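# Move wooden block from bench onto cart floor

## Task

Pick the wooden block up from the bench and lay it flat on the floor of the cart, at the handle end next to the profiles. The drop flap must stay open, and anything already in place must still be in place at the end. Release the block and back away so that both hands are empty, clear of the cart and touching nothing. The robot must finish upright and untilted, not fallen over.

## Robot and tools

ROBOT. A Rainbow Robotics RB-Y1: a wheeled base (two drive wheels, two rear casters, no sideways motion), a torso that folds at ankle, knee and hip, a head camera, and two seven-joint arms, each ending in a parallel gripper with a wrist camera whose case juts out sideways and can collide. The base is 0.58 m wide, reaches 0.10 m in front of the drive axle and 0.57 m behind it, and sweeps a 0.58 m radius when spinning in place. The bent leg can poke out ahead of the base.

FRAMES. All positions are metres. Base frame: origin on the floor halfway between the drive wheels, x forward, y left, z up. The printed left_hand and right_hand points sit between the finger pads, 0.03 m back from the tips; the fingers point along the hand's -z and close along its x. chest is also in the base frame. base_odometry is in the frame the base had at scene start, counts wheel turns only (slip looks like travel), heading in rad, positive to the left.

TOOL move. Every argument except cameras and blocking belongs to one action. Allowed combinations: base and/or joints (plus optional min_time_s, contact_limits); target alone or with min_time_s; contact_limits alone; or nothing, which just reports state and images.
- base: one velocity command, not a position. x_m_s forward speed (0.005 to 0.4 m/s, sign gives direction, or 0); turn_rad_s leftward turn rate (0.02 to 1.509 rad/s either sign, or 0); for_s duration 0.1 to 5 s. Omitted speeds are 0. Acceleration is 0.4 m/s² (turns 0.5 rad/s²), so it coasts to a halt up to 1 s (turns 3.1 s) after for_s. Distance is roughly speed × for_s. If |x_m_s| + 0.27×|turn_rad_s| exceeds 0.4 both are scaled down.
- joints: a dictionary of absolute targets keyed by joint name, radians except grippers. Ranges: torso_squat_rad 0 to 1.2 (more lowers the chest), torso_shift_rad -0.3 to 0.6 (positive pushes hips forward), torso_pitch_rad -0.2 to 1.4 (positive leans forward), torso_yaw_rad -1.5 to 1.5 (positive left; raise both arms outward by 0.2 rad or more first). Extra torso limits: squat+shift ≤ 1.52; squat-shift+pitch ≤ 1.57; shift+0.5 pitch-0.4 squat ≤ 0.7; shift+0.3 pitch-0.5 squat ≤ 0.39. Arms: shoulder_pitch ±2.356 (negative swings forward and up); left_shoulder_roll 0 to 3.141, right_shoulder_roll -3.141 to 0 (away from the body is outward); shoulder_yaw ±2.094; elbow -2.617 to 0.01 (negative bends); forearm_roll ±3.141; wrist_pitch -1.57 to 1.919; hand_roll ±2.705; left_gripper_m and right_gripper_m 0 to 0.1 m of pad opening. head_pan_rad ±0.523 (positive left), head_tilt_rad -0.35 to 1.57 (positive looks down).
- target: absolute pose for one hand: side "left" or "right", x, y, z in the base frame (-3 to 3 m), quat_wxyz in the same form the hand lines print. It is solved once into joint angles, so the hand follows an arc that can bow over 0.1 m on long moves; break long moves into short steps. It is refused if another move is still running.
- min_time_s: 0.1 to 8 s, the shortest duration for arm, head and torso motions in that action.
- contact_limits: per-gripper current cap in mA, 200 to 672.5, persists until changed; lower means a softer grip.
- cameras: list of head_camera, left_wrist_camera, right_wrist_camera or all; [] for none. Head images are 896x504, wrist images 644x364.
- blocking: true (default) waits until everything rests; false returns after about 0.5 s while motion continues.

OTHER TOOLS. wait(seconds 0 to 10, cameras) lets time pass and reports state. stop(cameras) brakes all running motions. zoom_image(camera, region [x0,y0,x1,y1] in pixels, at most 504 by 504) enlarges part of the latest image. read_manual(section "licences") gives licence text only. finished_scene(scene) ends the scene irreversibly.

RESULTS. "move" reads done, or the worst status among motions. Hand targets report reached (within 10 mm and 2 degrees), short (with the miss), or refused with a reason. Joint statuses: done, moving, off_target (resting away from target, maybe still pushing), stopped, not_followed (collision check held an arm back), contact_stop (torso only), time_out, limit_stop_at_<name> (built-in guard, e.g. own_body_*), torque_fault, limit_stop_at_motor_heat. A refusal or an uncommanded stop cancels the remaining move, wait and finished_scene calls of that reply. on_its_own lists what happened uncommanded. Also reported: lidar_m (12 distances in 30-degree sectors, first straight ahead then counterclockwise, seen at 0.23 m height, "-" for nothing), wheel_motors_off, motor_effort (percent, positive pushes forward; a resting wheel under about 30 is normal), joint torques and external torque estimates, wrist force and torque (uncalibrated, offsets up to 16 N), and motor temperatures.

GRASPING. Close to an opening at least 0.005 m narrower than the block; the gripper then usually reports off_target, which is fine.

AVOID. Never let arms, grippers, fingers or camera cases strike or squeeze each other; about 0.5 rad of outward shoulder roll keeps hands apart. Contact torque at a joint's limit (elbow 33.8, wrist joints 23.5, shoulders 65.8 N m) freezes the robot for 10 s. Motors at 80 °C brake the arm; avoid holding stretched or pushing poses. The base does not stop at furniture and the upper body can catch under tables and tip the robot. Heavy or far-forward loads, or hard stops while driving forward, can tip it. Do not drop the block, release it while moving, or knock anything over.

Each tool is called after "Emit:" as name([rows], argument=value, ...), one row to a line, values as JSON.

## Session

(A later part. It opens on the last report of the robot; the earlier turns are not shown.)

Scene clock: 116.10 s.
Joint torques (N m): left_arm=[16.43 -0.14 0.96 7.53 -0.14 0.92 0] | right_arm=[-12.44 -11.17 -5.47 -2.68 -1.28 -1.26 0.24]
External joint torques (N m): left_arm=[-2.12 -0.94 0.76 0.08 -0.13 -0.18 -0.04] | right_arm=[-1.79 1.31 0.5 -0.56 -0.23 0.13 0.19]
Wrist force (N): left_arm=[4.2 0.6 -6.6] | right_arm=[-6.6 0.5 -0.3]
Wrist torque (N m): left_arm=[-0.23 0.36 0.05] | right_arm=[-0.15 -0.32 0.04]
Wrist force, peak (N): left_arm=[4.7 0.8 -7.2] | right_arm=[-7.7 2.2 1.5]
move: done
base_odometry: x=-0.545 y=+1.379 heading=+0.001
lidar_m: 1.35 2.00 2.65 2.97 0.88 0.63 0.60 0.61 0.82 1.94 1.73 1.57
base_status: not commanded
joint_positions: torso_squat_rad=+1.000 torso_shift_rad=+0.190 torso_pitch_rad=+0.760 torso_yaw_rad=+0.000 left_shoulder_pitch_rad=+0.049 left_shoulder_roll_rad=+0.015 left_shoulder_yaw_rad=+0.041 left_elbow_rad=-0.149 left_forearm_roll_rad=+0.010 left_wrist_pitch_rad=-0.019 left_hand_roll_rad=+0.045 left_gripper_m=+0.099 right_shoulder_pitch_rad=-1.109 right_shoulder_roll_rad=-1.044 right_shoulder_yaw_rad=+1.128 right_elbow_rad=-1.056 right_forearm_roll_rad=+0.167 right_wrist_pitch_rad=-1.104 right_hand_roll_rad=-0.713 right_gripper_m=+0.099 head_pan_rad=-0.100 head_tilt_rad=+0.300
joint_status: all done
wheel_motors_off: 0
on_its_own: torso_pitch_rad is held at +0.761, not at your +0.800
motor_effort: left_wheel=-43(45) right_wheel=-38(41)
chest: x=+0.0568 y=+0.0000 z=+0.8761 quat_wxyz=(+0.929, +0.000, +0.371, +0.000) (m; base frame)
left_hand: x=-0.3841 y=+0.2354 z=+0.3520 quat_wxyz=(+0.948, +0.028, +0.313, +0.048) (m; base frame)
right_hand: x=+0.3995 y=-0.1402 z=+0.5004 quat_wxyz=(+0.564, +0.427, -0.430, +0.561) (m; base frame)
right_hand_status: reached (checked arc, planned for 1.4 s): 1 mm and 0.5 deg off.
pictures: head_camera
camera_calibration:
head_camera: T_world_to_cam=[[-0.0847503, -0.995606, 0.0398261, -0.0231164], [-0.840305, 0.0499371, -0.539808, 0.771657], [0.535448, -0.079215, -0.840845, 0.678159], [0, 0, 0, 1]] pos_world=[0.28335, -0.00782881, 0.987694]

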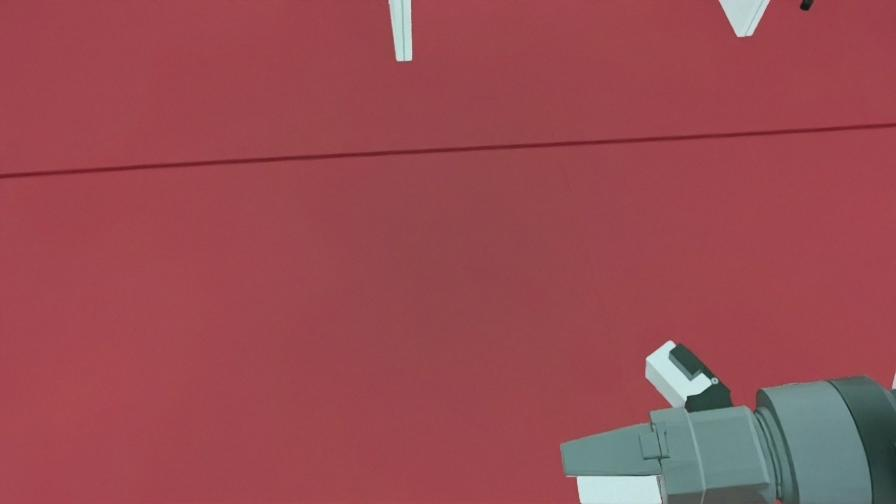

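Emit:
move(base={"x_m_s":0.2,"for_s":0.8})

Emit:
move(target={"side":"right","x":0.4,"y":-0.14,"z":0.32,"quat_wxyz":[0.561,0.4305,-0.4305,0.561]}, cameras=["head_camera","right_wrist_camera"])

Scene clock: 119.50 s.
Joint torques (N m): left_arm=[16.74 0.03 0.99 7.55 0 0.85 -0.03] | right_arm=[-11.2 -11.67 -5.26 -2.44 -1.14 -1.29 0.25]
External joint torques (N m): left_arm=[-1.8 -0.77 0.79 0.09 0 -0.24 -0.06] | right_arm=[-0.55 0.8 0.71 -0.32 -0.08 0.1 0.2]
Wrist force (N): left_arm=[4.6 -0.1 -6.1] | right_arm=[-6.8 0.4 -0.1]
Wrist torque (N m): left_arm=[-0.12 0.38 0.08] | right_arm=[-0.17 -0.34 0.05]
Wrist force, peak (N): left_arm=[5.1 1.5 -7.4] | right_arm=[-7.3 1.1 -0.9]
move: done
base_odometry: x=-0.385 y=+1.379 heading=+0.000
lidar_m: 1.19 1.84 2.43 3.80 1.14 0.78 0.76 0.78 1.04 2.48 1.61 1.43
base_status: done (sent for 0.8 of 0.8 s)
joint_positions: torso_squat_rad=+1.000 torso_shift_rad=+0.190 torso_pitch_rad=+0.760 torso_yaw_rad=+0.000 left_shoulder_pitch_rad=+0.049 left_shoulder_roll_rad=+0.015 left_shoulder_yaw_rad=+0.041 left_elbow_rad=-0.149 left_forearm_roll_rad=+0.010 left_wrist_pitch_rad=-0.019 left_hand_roll_rad=+0.045 left_gripper_m=+0.099 right_shoulder_pitch_rad=-1.109 right_shoulder_roll_rad=-1.043 right_shoulder_yaw_rad=+1.128 right_elbow_rad=-1.056 right_forearm_roll_rad=+0.167 right_wrist_pitch_rad=-1.104 right_hand_roll_rad=-0.713 right_gripper_m=+0.099 head_pan_rad=-0.100 head_tilt_rad=+0.300
joint_status: not commanded
wheel_motors_off: 0
on_its_own: torso_pitch_rad is held at +0.761, not at your +0.800
motor_effort: left_wheel=-6(40) right_wheel=+10(28)
chest: x=+0.0568 y=+0.0001 z=+0.8761 quat_wxyz=(+0.929, +0.000, +0.371, +0.000) (m; base frame)
left_hand: x=-0.3841 y=+0.2354 z=+0.3520 quat_wxyz=(+0.948, +0.028, +0.313, +0.048) (m; base frame)
right_hand: x=+0.3996 y=-0.1400 z=+0.5004 quat_wxyz=(+0.564, +0.427, -0.430, +0.561) (m; base frame)
pictures: none

Scene clock: 121.00 s.
Joint torques (N m): left_arm=[16.37 0.07 0.97 7.63 -0.03 0.87 0.04] | right_arm=[-12.32 -8.27 -1.02 0.56 -0.78 -1.37 0.03]
External joint torques (N m): left_arm=[-2.17 -0.72 0.76 0.18 -0.02 -0.22 0.01] | right_arm=[-1.62 -0.84 1.03 0.77 -0.07 -0.14 0]
Wrist force (N): left_arm=[4.6 0.5 -6.9] | right_arm=[-5.6 1.3 -2.3]
Wrist torque (N m): left_arm=[-0.23 0.37 0.07] | right_arm=[-0.18 -0.26 -0.16]
Wrist force, peak (N): left_arm=[5.3 0.4 -7.0] | right_arm=[-7.1 0.7 -0.5]
move: short
base_odometry: x=-0.385 y=+1.379 heading=+0.000
lidar_m: 1.20 1.84 2.44 3.78 1.14 0.79 0.76 0.79 1.04 2.48 1.60 1.45
base_status: not commanded
joint_positions: torso_squat_rad=+1.000 torso_shift_rad=+0.190 torso_pitch_rad=+0.760 torso_yaw_rad=+0.000 left_shoulder_pitch_rad=+0.049 left_shoulder_roll_rad=+0.015 left_shoulder_yaw_rad=+0.041 left_elbow_rad=-0.149 left_forearm_roll_rad=+0.010 left_wrist_pitch_rad=-0.019 left_hand_roll_rad=+0.045 left_gripper_m=+0.099 right_shoulder_pitch_rad=-1.145 right_shoulder_roll_rad=-0.520 right_shoulder_yaw_rad=+1.172 right_elbow_rad=-0.267 right_forearm_roll_rad=+0.200 right_wrist_pitch_rad=-0.902 right_hand_roll_rad=-0.498 right_gripper_m=+0.099 head_pan_rad=-0.100 head_tilt_rad=+0.300
joint_status: all done
wheel_motors_off: 0
on_its_own: torso_pitch_rad is held at +0.761, not at your +0.800
motor_effort: left_wheel=-5(6) right_wheel=+11(12)
chest: x=+0.0568 y=+0.0001 z=+0.8761 quat_wxyz=(+0.929, +0.000, +0.371, +0.000) (m; base frame)
left_hand: x=-0.3841 y=+0.2354 z=+0.3520 quat_wxyz=(+0.948, +0.028, +0.313, +0.048) (m; base frame)
right_hand: x=+0.3994 y=-0.1397 z=+0.3207 quat_wxyz=(+0.681, +0.242, -0.360, +0.590) (m; base frame)
right_hand_status: short (checked arc, as near as the solve gets, planned for 1.1 s): 1 mm and 27.2 deg off. The place is met; only the turn is off.
pictures: head_camera, right_wrist_camera
camera_calibration:
head_camera: T_world_to_cam=[[-0.0846981, -0.995614, 0.0397415, -0.0230479], [-0.840308, 0.049939, -0.539804, 0.771654], [0.535452, -0.0791155, -0.840852, 0.678165], [0, 0, 0, 1]] pos_world=[0.28335, -0.00782906, 0.987694]
right_wrist_camera: T_world_to_cam=[[-0.0110226, -0.615185, -0.788306, 0.169986], [-0.947784, -0.244853, 0.204333, 0.305896], [-0.318722, 0.749396, -0.580363, 0.490247], [0, 0, 0, 1]] pos_world=[0.448049, -0.187917, 0.356018]

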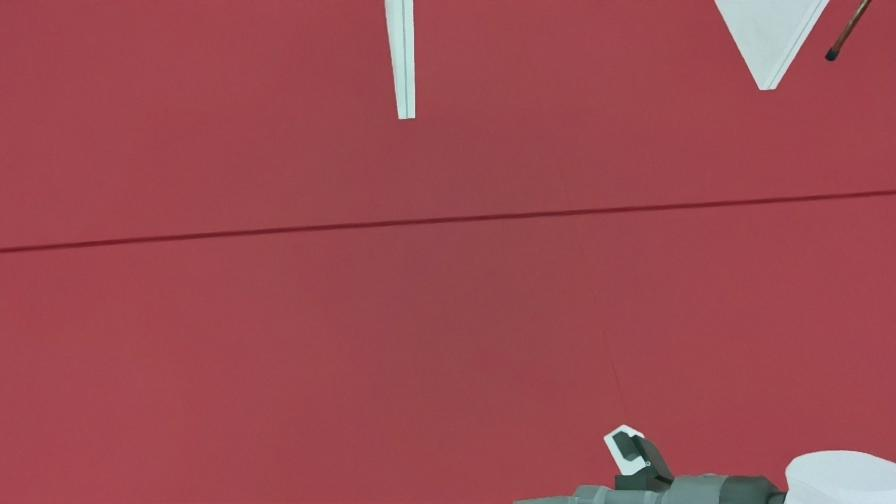

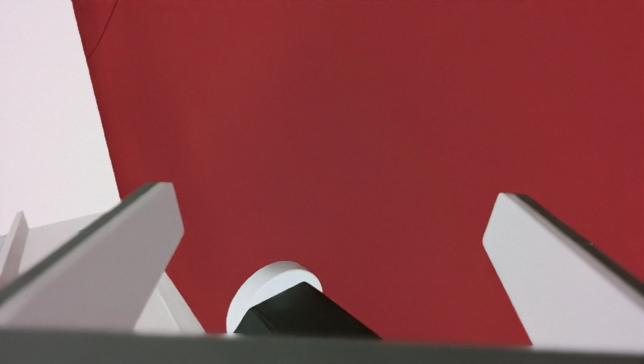

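Emit:
move(joints={"torso_squat_rad":1.05,"torso_pitch_rad":0.95,"torso_shift_rad":0.45,"right_elbow_rad":-1.0})

Emit:
move(target={"side":"right","x":0.46,"y":0.0,"z":0.32,"quat_wxyz":[0.561,0.4305,-0.4305,0.561]}, cameras=["head_camera"])

Scene clock: 128.70 s.
Joint torques (N m): left_arm=[19.25 -0.41 0.77 9.11 -0.11 1.16 0.07] | right_arm=[-8.97 0 -1.95 -6.06 -0.61 -1.64 0]
External joint torques (N m): left_arm=[-2.8 -1.17 0.54 0.31 -0.11 -0.23 0.03] | right_arm=[-1.46 0.19 0.86 0.01 -0.13 0.1 -0.05]
Wrist force (N): left_arm=[5.2 0.3 -5.8] | right_arm=[-6.4 0.1 1.3]
Wrist torque (N m): left_arm=[-0.19 0.40 0.01] | right_arm=[-0.11 -0.27 -0.11]
Wrist force, peak (N): left_arm=[5.1 0.7 -7.3] | right_arm=[-7.6 1.3 1.5]
move: done
base_odometry: x=-0.385 y=+1.379 heading=+0.000
lidar_m: 1.19 1.84 2.44 3.80 1.14 0.79 0.75 0.78 1.03 2.48 1.65 1.45
base_status: not commanded
joint_positions: torso_squat_rad=+1.050 torso_shift_rad=+0.450 torso_pitch_rad=+0.950 torso_yaw_rad=+0.000 left_shoulder_pitch_rad=+0.049 left_shoulder_roll_rad=+0.015 left_shoulder_yaw_rad=+0.041 left_elbow_rad=-0.149 left_forearm_roll_rad=+0.010 left_wrist_pitch_rad=-0.019 left_hand_roll_rad=+0.045 left_gripper_m=+0.099 right_shoulder_pitch_rad=-1.145 right_shoulder_roll_rad=-0.520 right_shoulder_yaw_rad=+1.172 right_elbow_rad=-1.000 right_forearm_roll_rad=+0.200 right_wrist_pitch_rad=-0.902 right_hand_roll_rad=-0.498 right_gripper_m=+0.099 head_pan_rad=-0.100 head_tilt_rad=+0.300
joint_status: all done
wheel_motors_off: 0
motor_effort: left_wheel=-5(5) right_wheel=+11(13)
chest: x=+0.1753 y=+0.0000 z=+0.7741 quat_wxyz=(+0.889, +0.000, +0.457, +0.000) (m; base frame)
left_hand: x=-0.3566 y=+0.2354 z=+0.3426 quat_wxyz=(+0.914, +0.033, +0.401, +0.045) (m; base frame)
right_hand: x=+0.3657 y=+0.0964 z=+0.3517 quat_wxyz=(+0.498, +0.538, -0.453, +0.507) (m; base frame)
pictures: none

Scene clock: 129.60 s.
Joint torques (N m): left_arm=[19.44 0.12 1.2 9.05 -0.1 1.27 0.06] | right_arm=[-10.02 -4.37 -5.07 -5.55 -0.61 -1.64 -0.07]
External joint torques (N m): left_arm=[-2.62 -0.64 0.97 0.25 -0.1 -0.13 0.02] | right_arm=[-0.46 1.4 -0.61 -0.92 0.05 -0.11 -0.11]
Wrist force (N): left_arm=[5.6 0.3 -5.4] | right_arm=[-6.7 0.7 -0.3]
Wrist torque (N m): left_arm=[-0.19 0.44 0.05] | right_arm=[-0.16 -0.36 0.07]
Wrist force, peak (N): left_arm=[5.8 0.5 -6.3] | right_arm=[-7.4 -0.5 1.3]
move: done
base_odometry: x=-0.385 y=+1.379 heading=+0.000
lidar_m: 1.18 1.84 2.44 3.79 1.14 0.80 0.75 0.79 1.02 2.48 1.64 1.44
base_status: not commanded
joint_positions: torso_squat_rad=+1.050 torso_shift_rad=+0.450 torso_pitch_rad=+0.950 torso_yaw_rad=+0.000 left_shoulder_pitch_rad=+0.049 left_shoulder_roll_rad=+0.015 left_shoulder_yaw_rad=+0.041 left_elbow_rad=-0.149 left_forearm_roll_rad=+0.010 left_wrist_pitch_rad=-0.019 left_hand_roll_rad=+0.045 left_gripper_m=+0.099 right_shoulder_pitch_rad=-1.220 right_shoulder_roll_rad=-0.765 right_shoulder_yaw_rad=+1.147 right_elbow_rad=-1.047 right_forearm_roll_rad=+0.217 right_wrist_pitch_rad=-0.805 right_hand_roll_rad=-0.590 right_gripper_m=+0.099 head_pan_rad=-0.100 head_tilt_rad=+0.300
joint_status: all done
wheel_motors_off: 0
motor_effort: left_wheel=-3(5) right_wheel=+10(12)
chest: x=+0.1752 y=+0.0000 z=+0.7741 quat_wxyz=(+0.889, +0.000, +0.457, +0.000) (m; base frame)
left_hand: x=-0.3566 y=+0.2354 z=+0.3426 quat_wxyz=(+0.914, +0.033, +0.401, +0.045) (m; base frame)
right_hand: x=+0.4600 y=-0.0003 z=+0.3202 quat_wxyz=(+0.562, +0.429, -0.430, +0.561) (m; base frame)
right_hand_status: reached (checked arc, planned for 0.6 s): 0 mm and 0.2 deg off.
pictures: head_camera
camera_calibration:
head_camera: T_world_to_cam=[[-0.0757208, -0.995606, 0.0550981, -0.0224211], [-0.92705, 0.0499421, -0.371597, 0.701064], [0.367212, -0.0792163, -0.926758, 0.624953], [0, 0, 0, 1]] pos_world=[0.418733, -0.00782879, 0.840929]

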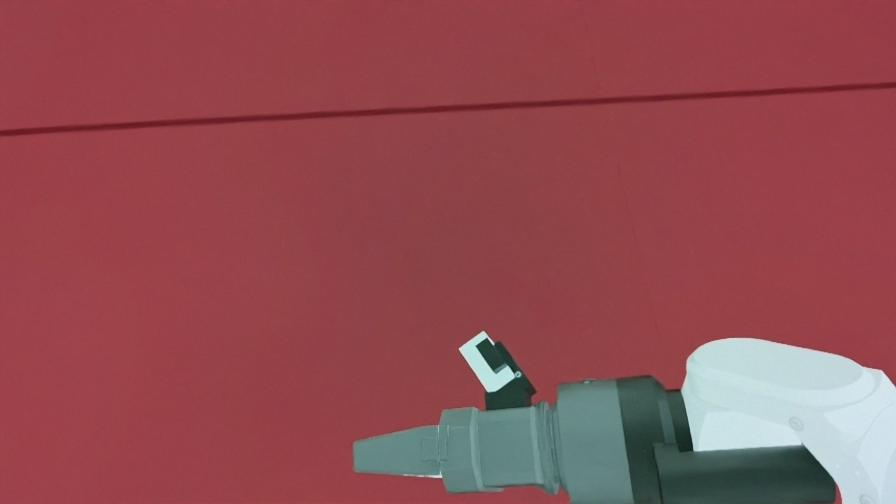

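Emit:
move(target={"side":"right","x":0.38,"y":0.0,"z":0.31,"quat_wxyz":[0.561,0.4305,-0.4305,0.561]})

Emit:
move(target={"side":"right","x":0.38,"y":0.1,"z":0.31,"quat_wxyz":[0.561,0.4305,-0.4305,0.561]})

Emit:
move(target={"side":"right","x":0.38,"y":-0.1,"z":0.31,"quat_wxyz":[0.561,0.4305,-0.4305,0.561]})

Scene clock: 137.27 s.
Joint torques (N m): left_arm=[19.18 -0.15 1.1 8.97 -0.09 1.27 0.05] | right_arm=[-6.44 -5.37 -5.05 -6.06 -0.58 -1.68 -0.26]
External joint torques (N m): left_arm=[-2.88 -0.9 0.87 0.18 -0.09 -0.13 0.01] | right_arm=[-0.81 -0.38 -1.81 -0.52 -0.18 -0.01 -0.31]
Wrist force (N): left_arm=[5.4 0.4 -5.5] | right_arm=[-6.6 0.5 -0.2]
Wrist torque (N m): left_arm=[-0.23 0.41 0.04] | right_arm=[-0.12 -0.33 -0.14]
Wrist force, peak (N): left_arm=[6.1 0.0 -6.4] | right_arm=[-7.4 1.5 0.4]
move: done
base_odometry: x=-0.385 y=+1.379 heading=+0.000
lidar_m: 1.19 1.84 2.44 3.79 1.13 0.79 0.76 0.79 1.04 2.47 1.65 1.44
base_status: not commanded
joint_positions: torso_squat_rad=+1.050 torso_shift_rad=+0.450 torso_pitch_rad=+0.950 torso_yaw_rad=+0.000 left_shoulder_pitch_rad=+0.049 left_shoulder_roll_rad=+0.015 left_shoulder_yaw_rad=+0.041 left_elbow_rad=-0.149 left_forearm_roll_rad=+0.010 left_wrist_pitch_rad=-0.019 left_hand_roll_rad=+0.045 left_gripper_m=+0.099 right_shoulder_pitch_rad=-1.034 right_shoulder_roll_rad=-0.784 right_shoulder_yaw_rad=+1.139 right_elbow_rad=-1.214 right_forearm_roll_rad=+0.211 right_wrist_pitch_rad=-0.707 right_hand_roll_rad=-0.440 right_gripper_m=+0.099 head_pan_rad=-0.100 head_tilt_rad=+0.300
joint_status: all done
wheel_motors_off: 0
motor_effort: left_wheel=-3(5) right_wheel=+13(13)
chest: x=+0.1752 y=+0.0000 z=+0.7741 quat_wxyz=(+0.889, +0.000, +0.457, +0.000) (m; base frame)
left_hand: x=-0.3566 y=+0.2354 z=+0.3426 quat_wxyz=(+0.914, +0.033, +0.401, +0.045) (m; base frame)
right_hand: x=+0.3798 y=+0.0000 z=+0.3102 quat_wxyz=(+0.560, +0.432, -0.430, +0.561) (m; base frame)
right_hand_status: reached (checked arc, planned for 0.5 s): 0 mm and 0.2 deg off.
pictures: none

Scene clock: 138.13 s.
Joint torques (N m): left_arm=[19.61 0.17 0.99 9.02 -0.05 1.23 -0.01] | right_arm=[-7.75 -0.89 -2.04 -6.6 -0.33 -1.9 -0.1]
External joint torques (N m): left_arm=[-2.44 -0.58 0.76 0.23 -0.05 -0.16 -0.05] | right_arm=[-0.38 -0.75 0.98 0.08 -0.03 -0.27 -0.15]
Wrist force (N): left_arm=[5.8 0.5 -5.9] | right_arm=[-6.9 0.9 -0.1]
Wrist torque (N m): left_arm=[-0.21 0.49 0.06] | right_arm=[-0.17 -0.38 0.01]
Wrist force, peak (N): left_arm=[5.8 1.0 -6.3] | right_arm=[-7.6 0.6 0.1]
move: done
base_odometry: x=-0.385 y=+1.379 heading=+0.000
lidar_m: 1.21 1.84 2.44 3.80 1.15 0.79 0.75 0.78 1.05 2.46 1.65 1.44
base_status: not commanded
joint_positions: torso_squat_rad=+1.050 torso_shift_rad=+0.450 torso_pitch_rad=+0.950 torso_yaw_rad=+0.000 left_shoulder_pitch_rad=+0.049 left_shoulder_roll_rad=+0.015 left_shoulder_yaw_rad=+0.041 left_elbow_rad=-0.149 left_forearm_roll_rad=+0.010 left_wrist_pitch_rad=-0.019 left_hand_roll_rad=+0.045 left_gripper_m=+0.099 right_shoulder_pitch_rad=-1.128 right_shoulder_roll_rad=-0.556 right_shoulder_yaw_rad=+1.179 right_elbow_rad=-1.140 right_forearm_roll_rad=+0.249 right_wrist_pitch_rad=-0.535 right_hand_roll_rad=-0.482 right_gripper_m=+0.099 head_pan_rad=-0.100 head_tilt_rad=+0.300
joint_status: all done
wheel_motors_off: 0
motor_effort: left_wheel=-3(6) right_wheel=+11(13)
chest: x=+0.1752 y=+0.0000 z=+0.7741 quat_wxyz=(+0.889, +0.000, +0.457, +0.000) (m; base frame)
left_hand: x=-0.3566 y=+0.2354 z=+0.3426 quat_wxyz=(+0.914, +0.033, +0.401, +0.045) (m; base frame)
right_hand: x=+0.3799 y=+0.1001 z=+0.3104 quat_wxyz=(+0.561, +0.430, -0.430, +0.561) (m; base frame)
right_hand_status: reached (checked arc, planned for 0.6 s): 0 mm and 0.0 deg off.
pictures: none

Scene clock: 139.20 s.
Joint torques (N m): left_arm=[19.65 0.22 1.19 9.09 -0.05 1.19 0.06] | right_arm=[-4.07 -7.62 -4.97 -4.53 -0.71 -1.64 0.22]
External joint torques (N m): left_arm=[-2.41 -0.54 0.96 0.3 -0.05 -0.2 0.02] | right_arm=[0.05 1.54 -1.76 -0.88 -0.21 0.07 0.17]
Wrist force (N): left_arm=[5.6 0.2 -5.9] | right_arm=[-7.1 0.8 -0.7]
Wrist torque (N m): left_arm=[-0.19 0.44 0.07] | right_arm=[-0.18 -0.39 -0.16]
Wrist force, peak (N): left_arm=[5.7 0.3 -7.2] | right_arm=[-7.5 0.1 0.8]
move: done
base_odometry: x=-0.385 y=+1.379 heading=+0.000
lidar_m: 1.19 1.84 2.44 3.80 1.14 0.79 0.75 0.78 1.02 2.47 1.64 1.43
base_status: not commanded
joint_positions: torso_squat_rad=+1.050 torso_shift_rad=+0.450 torso_pitch_rad=+0.950 torso_yaw_rad=+0.000 left_shoulder_pitch_rad=+0.049 left_shoulder_roll_rad=+0.015 left_shoulder_yaw_rad=+0.041 left_elbow_rad=-0.149 left_forearm_roll_rad=+0.010 left_wrist_pitch_rad=-0.019 left_hand_roll_rad=+0.045 left_gripper_m=+0.099 right_shoulder_pitch_rad=-0.960 right_shoulder_roll_rad=-0.938 right_shoulder_yaw_rad=+1.098 right_elbow_rad=-1.127 right_forearm_roll_rad=+0.166 right_wrist_pitch_rad=-0.954 right_hand_roll_rad=-0.385 right_gripper_m=+0.099 head_pan_rad=-0.100 head_tilt_rad=+0.300
joint_status: all done
wheel_motors_off: 0
motor_effort: left_wheel=-4(5) right_wheel=+10(13)
chest: x=+0.1752 y=+0.0000 z=+0.7741 quat_wxyz=(+0.889, +0.000, +0.457, +0.000) (m; base frame)
left_hand: x=-0.3566 y=+0.2354 z=+0.3425 quat_wxyz=(+0.914, +0.033, +0.401, +0.045) (m; base frame)
right_hand: x=+0.3799 y=-0.1001 z=+0.3099 quat_wxyz=(+0.561, +0.430, -0.430, +0.561) (m; base frame)
right_hand_status: reached (checked arc, planned for 0.7 s): 0 mm and 0.1 deg off.
pictures: none

Emit:
move(joints={"right_shoulder_pitch_rad":-1.35,"right_shoulder_roll_rad":-0.8,"right_shoulder_yaw_rad":1.75,"right_elbow_rad":-1.2})

Emit:
move(target={"side":"right","x":0.38,"y":0.0,"z":0.31,"quat_wxyz":[0.561,0.4305,-0.4305,0.561]}, cameras=["head_camera"])

Scene clock: 149.67 s.
Joint torques (N m): left_arm=[19.63 -0.23 1.09 8.91 0 1.23 0.02] | right_arm=[-7.24 -4.56 -2.27 -5.04 -0.4 -1.89 0.17]
External joint torques (N m): left_arm=[-2.43 -0.99 0.86 0.12 0.01 -0.17 -0.02] | right_arm=[-0.56 0.12 0.39 -0.51 0 -0.11 0.12]
Wrist force (N): left_arm=[5.3 0.3 -5.7] | right_arm=[-6.7 0.3 0.0]
Wrist torque (N m): left_arm=[-0.21 0.37 0.06] | right_arm=[-0.15 -0.32 -0.13]
Wrist force, peak (N): left_arm=[6.4 -0.1 -6.1] | right_arm=[-7.7 0.2 2.0]
move: done
base_odometry: x=-0.385 y=+1.379 heading=+0.000
lidar_m: 1.20 1.83 2.43 3.79 1.14 0.79 0.76 0.79 1.03 2.47 1.66 1.44
base_status: not commanded
joint_positions: torso_squat_rad=+1.050 torso_shift_rad=+0.450 torso_pitch_rad=+0.950 torso_yaw_rad=+0.000 left_shoulder_pitch_rad=+0.049 left_shoulder_roll_rad=+0.015 left_shoulder_yaw_rad=+0.041 left_elbow_rad=-0.149 left_forearm_roll_rad=+0.010 left_wrist_pitch_rad=-0.019 left_hand_roll_rad=+0.045 left_gripper_m=+0.099 right_shoulder_pitch_rad=-1.350 right_shoulder_roll_rad=-0.800 right_shoulder_yaw_rad=+1.750 right_elbow_rad=-1.200 right_forearm_roll_rad=+0.166 right_wrist_pitch_rad=-0.954 right_hand_roll_rad=-0.385 right_gripper_m=+0.099 head_pan_rad=-0.100 head_tilt_rad=+0.300
joint_status: all done
wheel_motors_off: 0
motor_effort: left_wheel=-4(6) right_wheel=+7(12)
chest: x=+0.1752 y=+0.0000 z=+0.7741 quat_wxyz=(+0.889, +0.000, +0.457, +0.000) (m; base frame)
left_hand: x=-0.3566 y=+0.2354 z=+0.3425 quat_wxyz=(+0.914, +0.033, +0.401, +0.045) (m; base frame)
right_hand: x=+0.2418 y=-0.0316 z=+0.3281 quat_wxyz=(+0.371, +0.583, -0.283, +0.665) (m; base frame)
pictures: none

Scene clock: 150.67 s.
Joint torques (N m): left_arm=[19.44 -0.14 0.73 9.06 -0.06 1.2 0.08] | right_arm=[-5.68 -5.44 -4.47 -5.63 0.13 -2.05 -0.02]
External joint torques (N m): left_arm=[-2.62 -0.9 0.5 0.26 -0.06 -0.19 0.04] | right_arm=[1.07 -0.1 -1.03 -0.72 0.25 -0.24 -0.07]
Wrist force (N): left_arm=[5.8 0.6 -6.1] | right_arm=[-6.8 0.6 -0.1]
Wrist torque (N m): left_arm=[-0.25 0.51 0.09] | right_arm=[-0.11 -0.32 -0.13]
Wrist force, peak (N): left_arm=[6.0 0.4 -6.6] | right_arm=[-7.3 -0.6 1.2]
move: done
base_odometry: x=-0.385 y=+1.379 heading=+0.000
lidar_m: 1.19 1.83 2.43 3.79 1.13 0.80 0.76 0.79 1.04 2.48 1.65 1.44
base_status: not commanded
joint_positions: torso_squat_rad=+1.050 torso_shift_rad=+0.450 torso_pitch_rad=+0.950 torso_yaw_rad=+0.000 left_shoulder_pitch_rad=+0.049 left_shoulder_roll_rad=+0.015 left_shoulder_yaw_rad=+0.041 left_elbow_rad=-0.149 left_forearm_roll_rad=+0.010 left_wrist_pitch_rad=-0.019 left_hand_roll_rad=+0.045 left_gripper_m=+0.099 right_shoulder_pitch_rad=-1.181 right_shoulder_roll_rad=-0.825 right_shoulder_yaw_rad=+1.415 right_elbow_rad=-1.216 right_forearm_roll_rad=-0.171 right_wrist_pitch_rad=-0.701 right_hand_roll_rad=-0.206 right_gripper_m=+0.099 head_pan_rad=-0.100 head_tilt_rad=+0.300
joint_status: all done
wheel_motors_off: 0
motor_effort: left_wheel=-3(5) right_wheel=+10(11)
chest: x=+0.1752 y=+0.0000 z=+0.7741 quat_wxyz=(+0.889, +0.000, +0.457, +0.000) (m; base frame)
left_hand: x=-0.3566 y=+0.2354 z=+0.3425 quat_wxyz=(+0.914, +0.033, +0.401, +0.045) (m; base frame)
right_hand: x=+0.3801 y=+0.0000 z=+0.3100 quat_wxyz=(+0.561, +0.431, -0.430, +0.561) (m; base frame)
right_hand_status: reached (checked arc, planned for 0.7 s): 0 mm and 0.0 deg off.
pictures: head_camera
camera_calibration:
head_camera: T_world_to_cam=[[-0.0756893, -0.995613, 0.0550037, -0.0223552], [-0.927051, 0.0499481, -0.371592, 0.701061], [0.367215, -0.0791169, -0.926765, 0.624959], [0, 0, 0, 1]] pos_world=[0.418733, -0.00782903, 0.840928]

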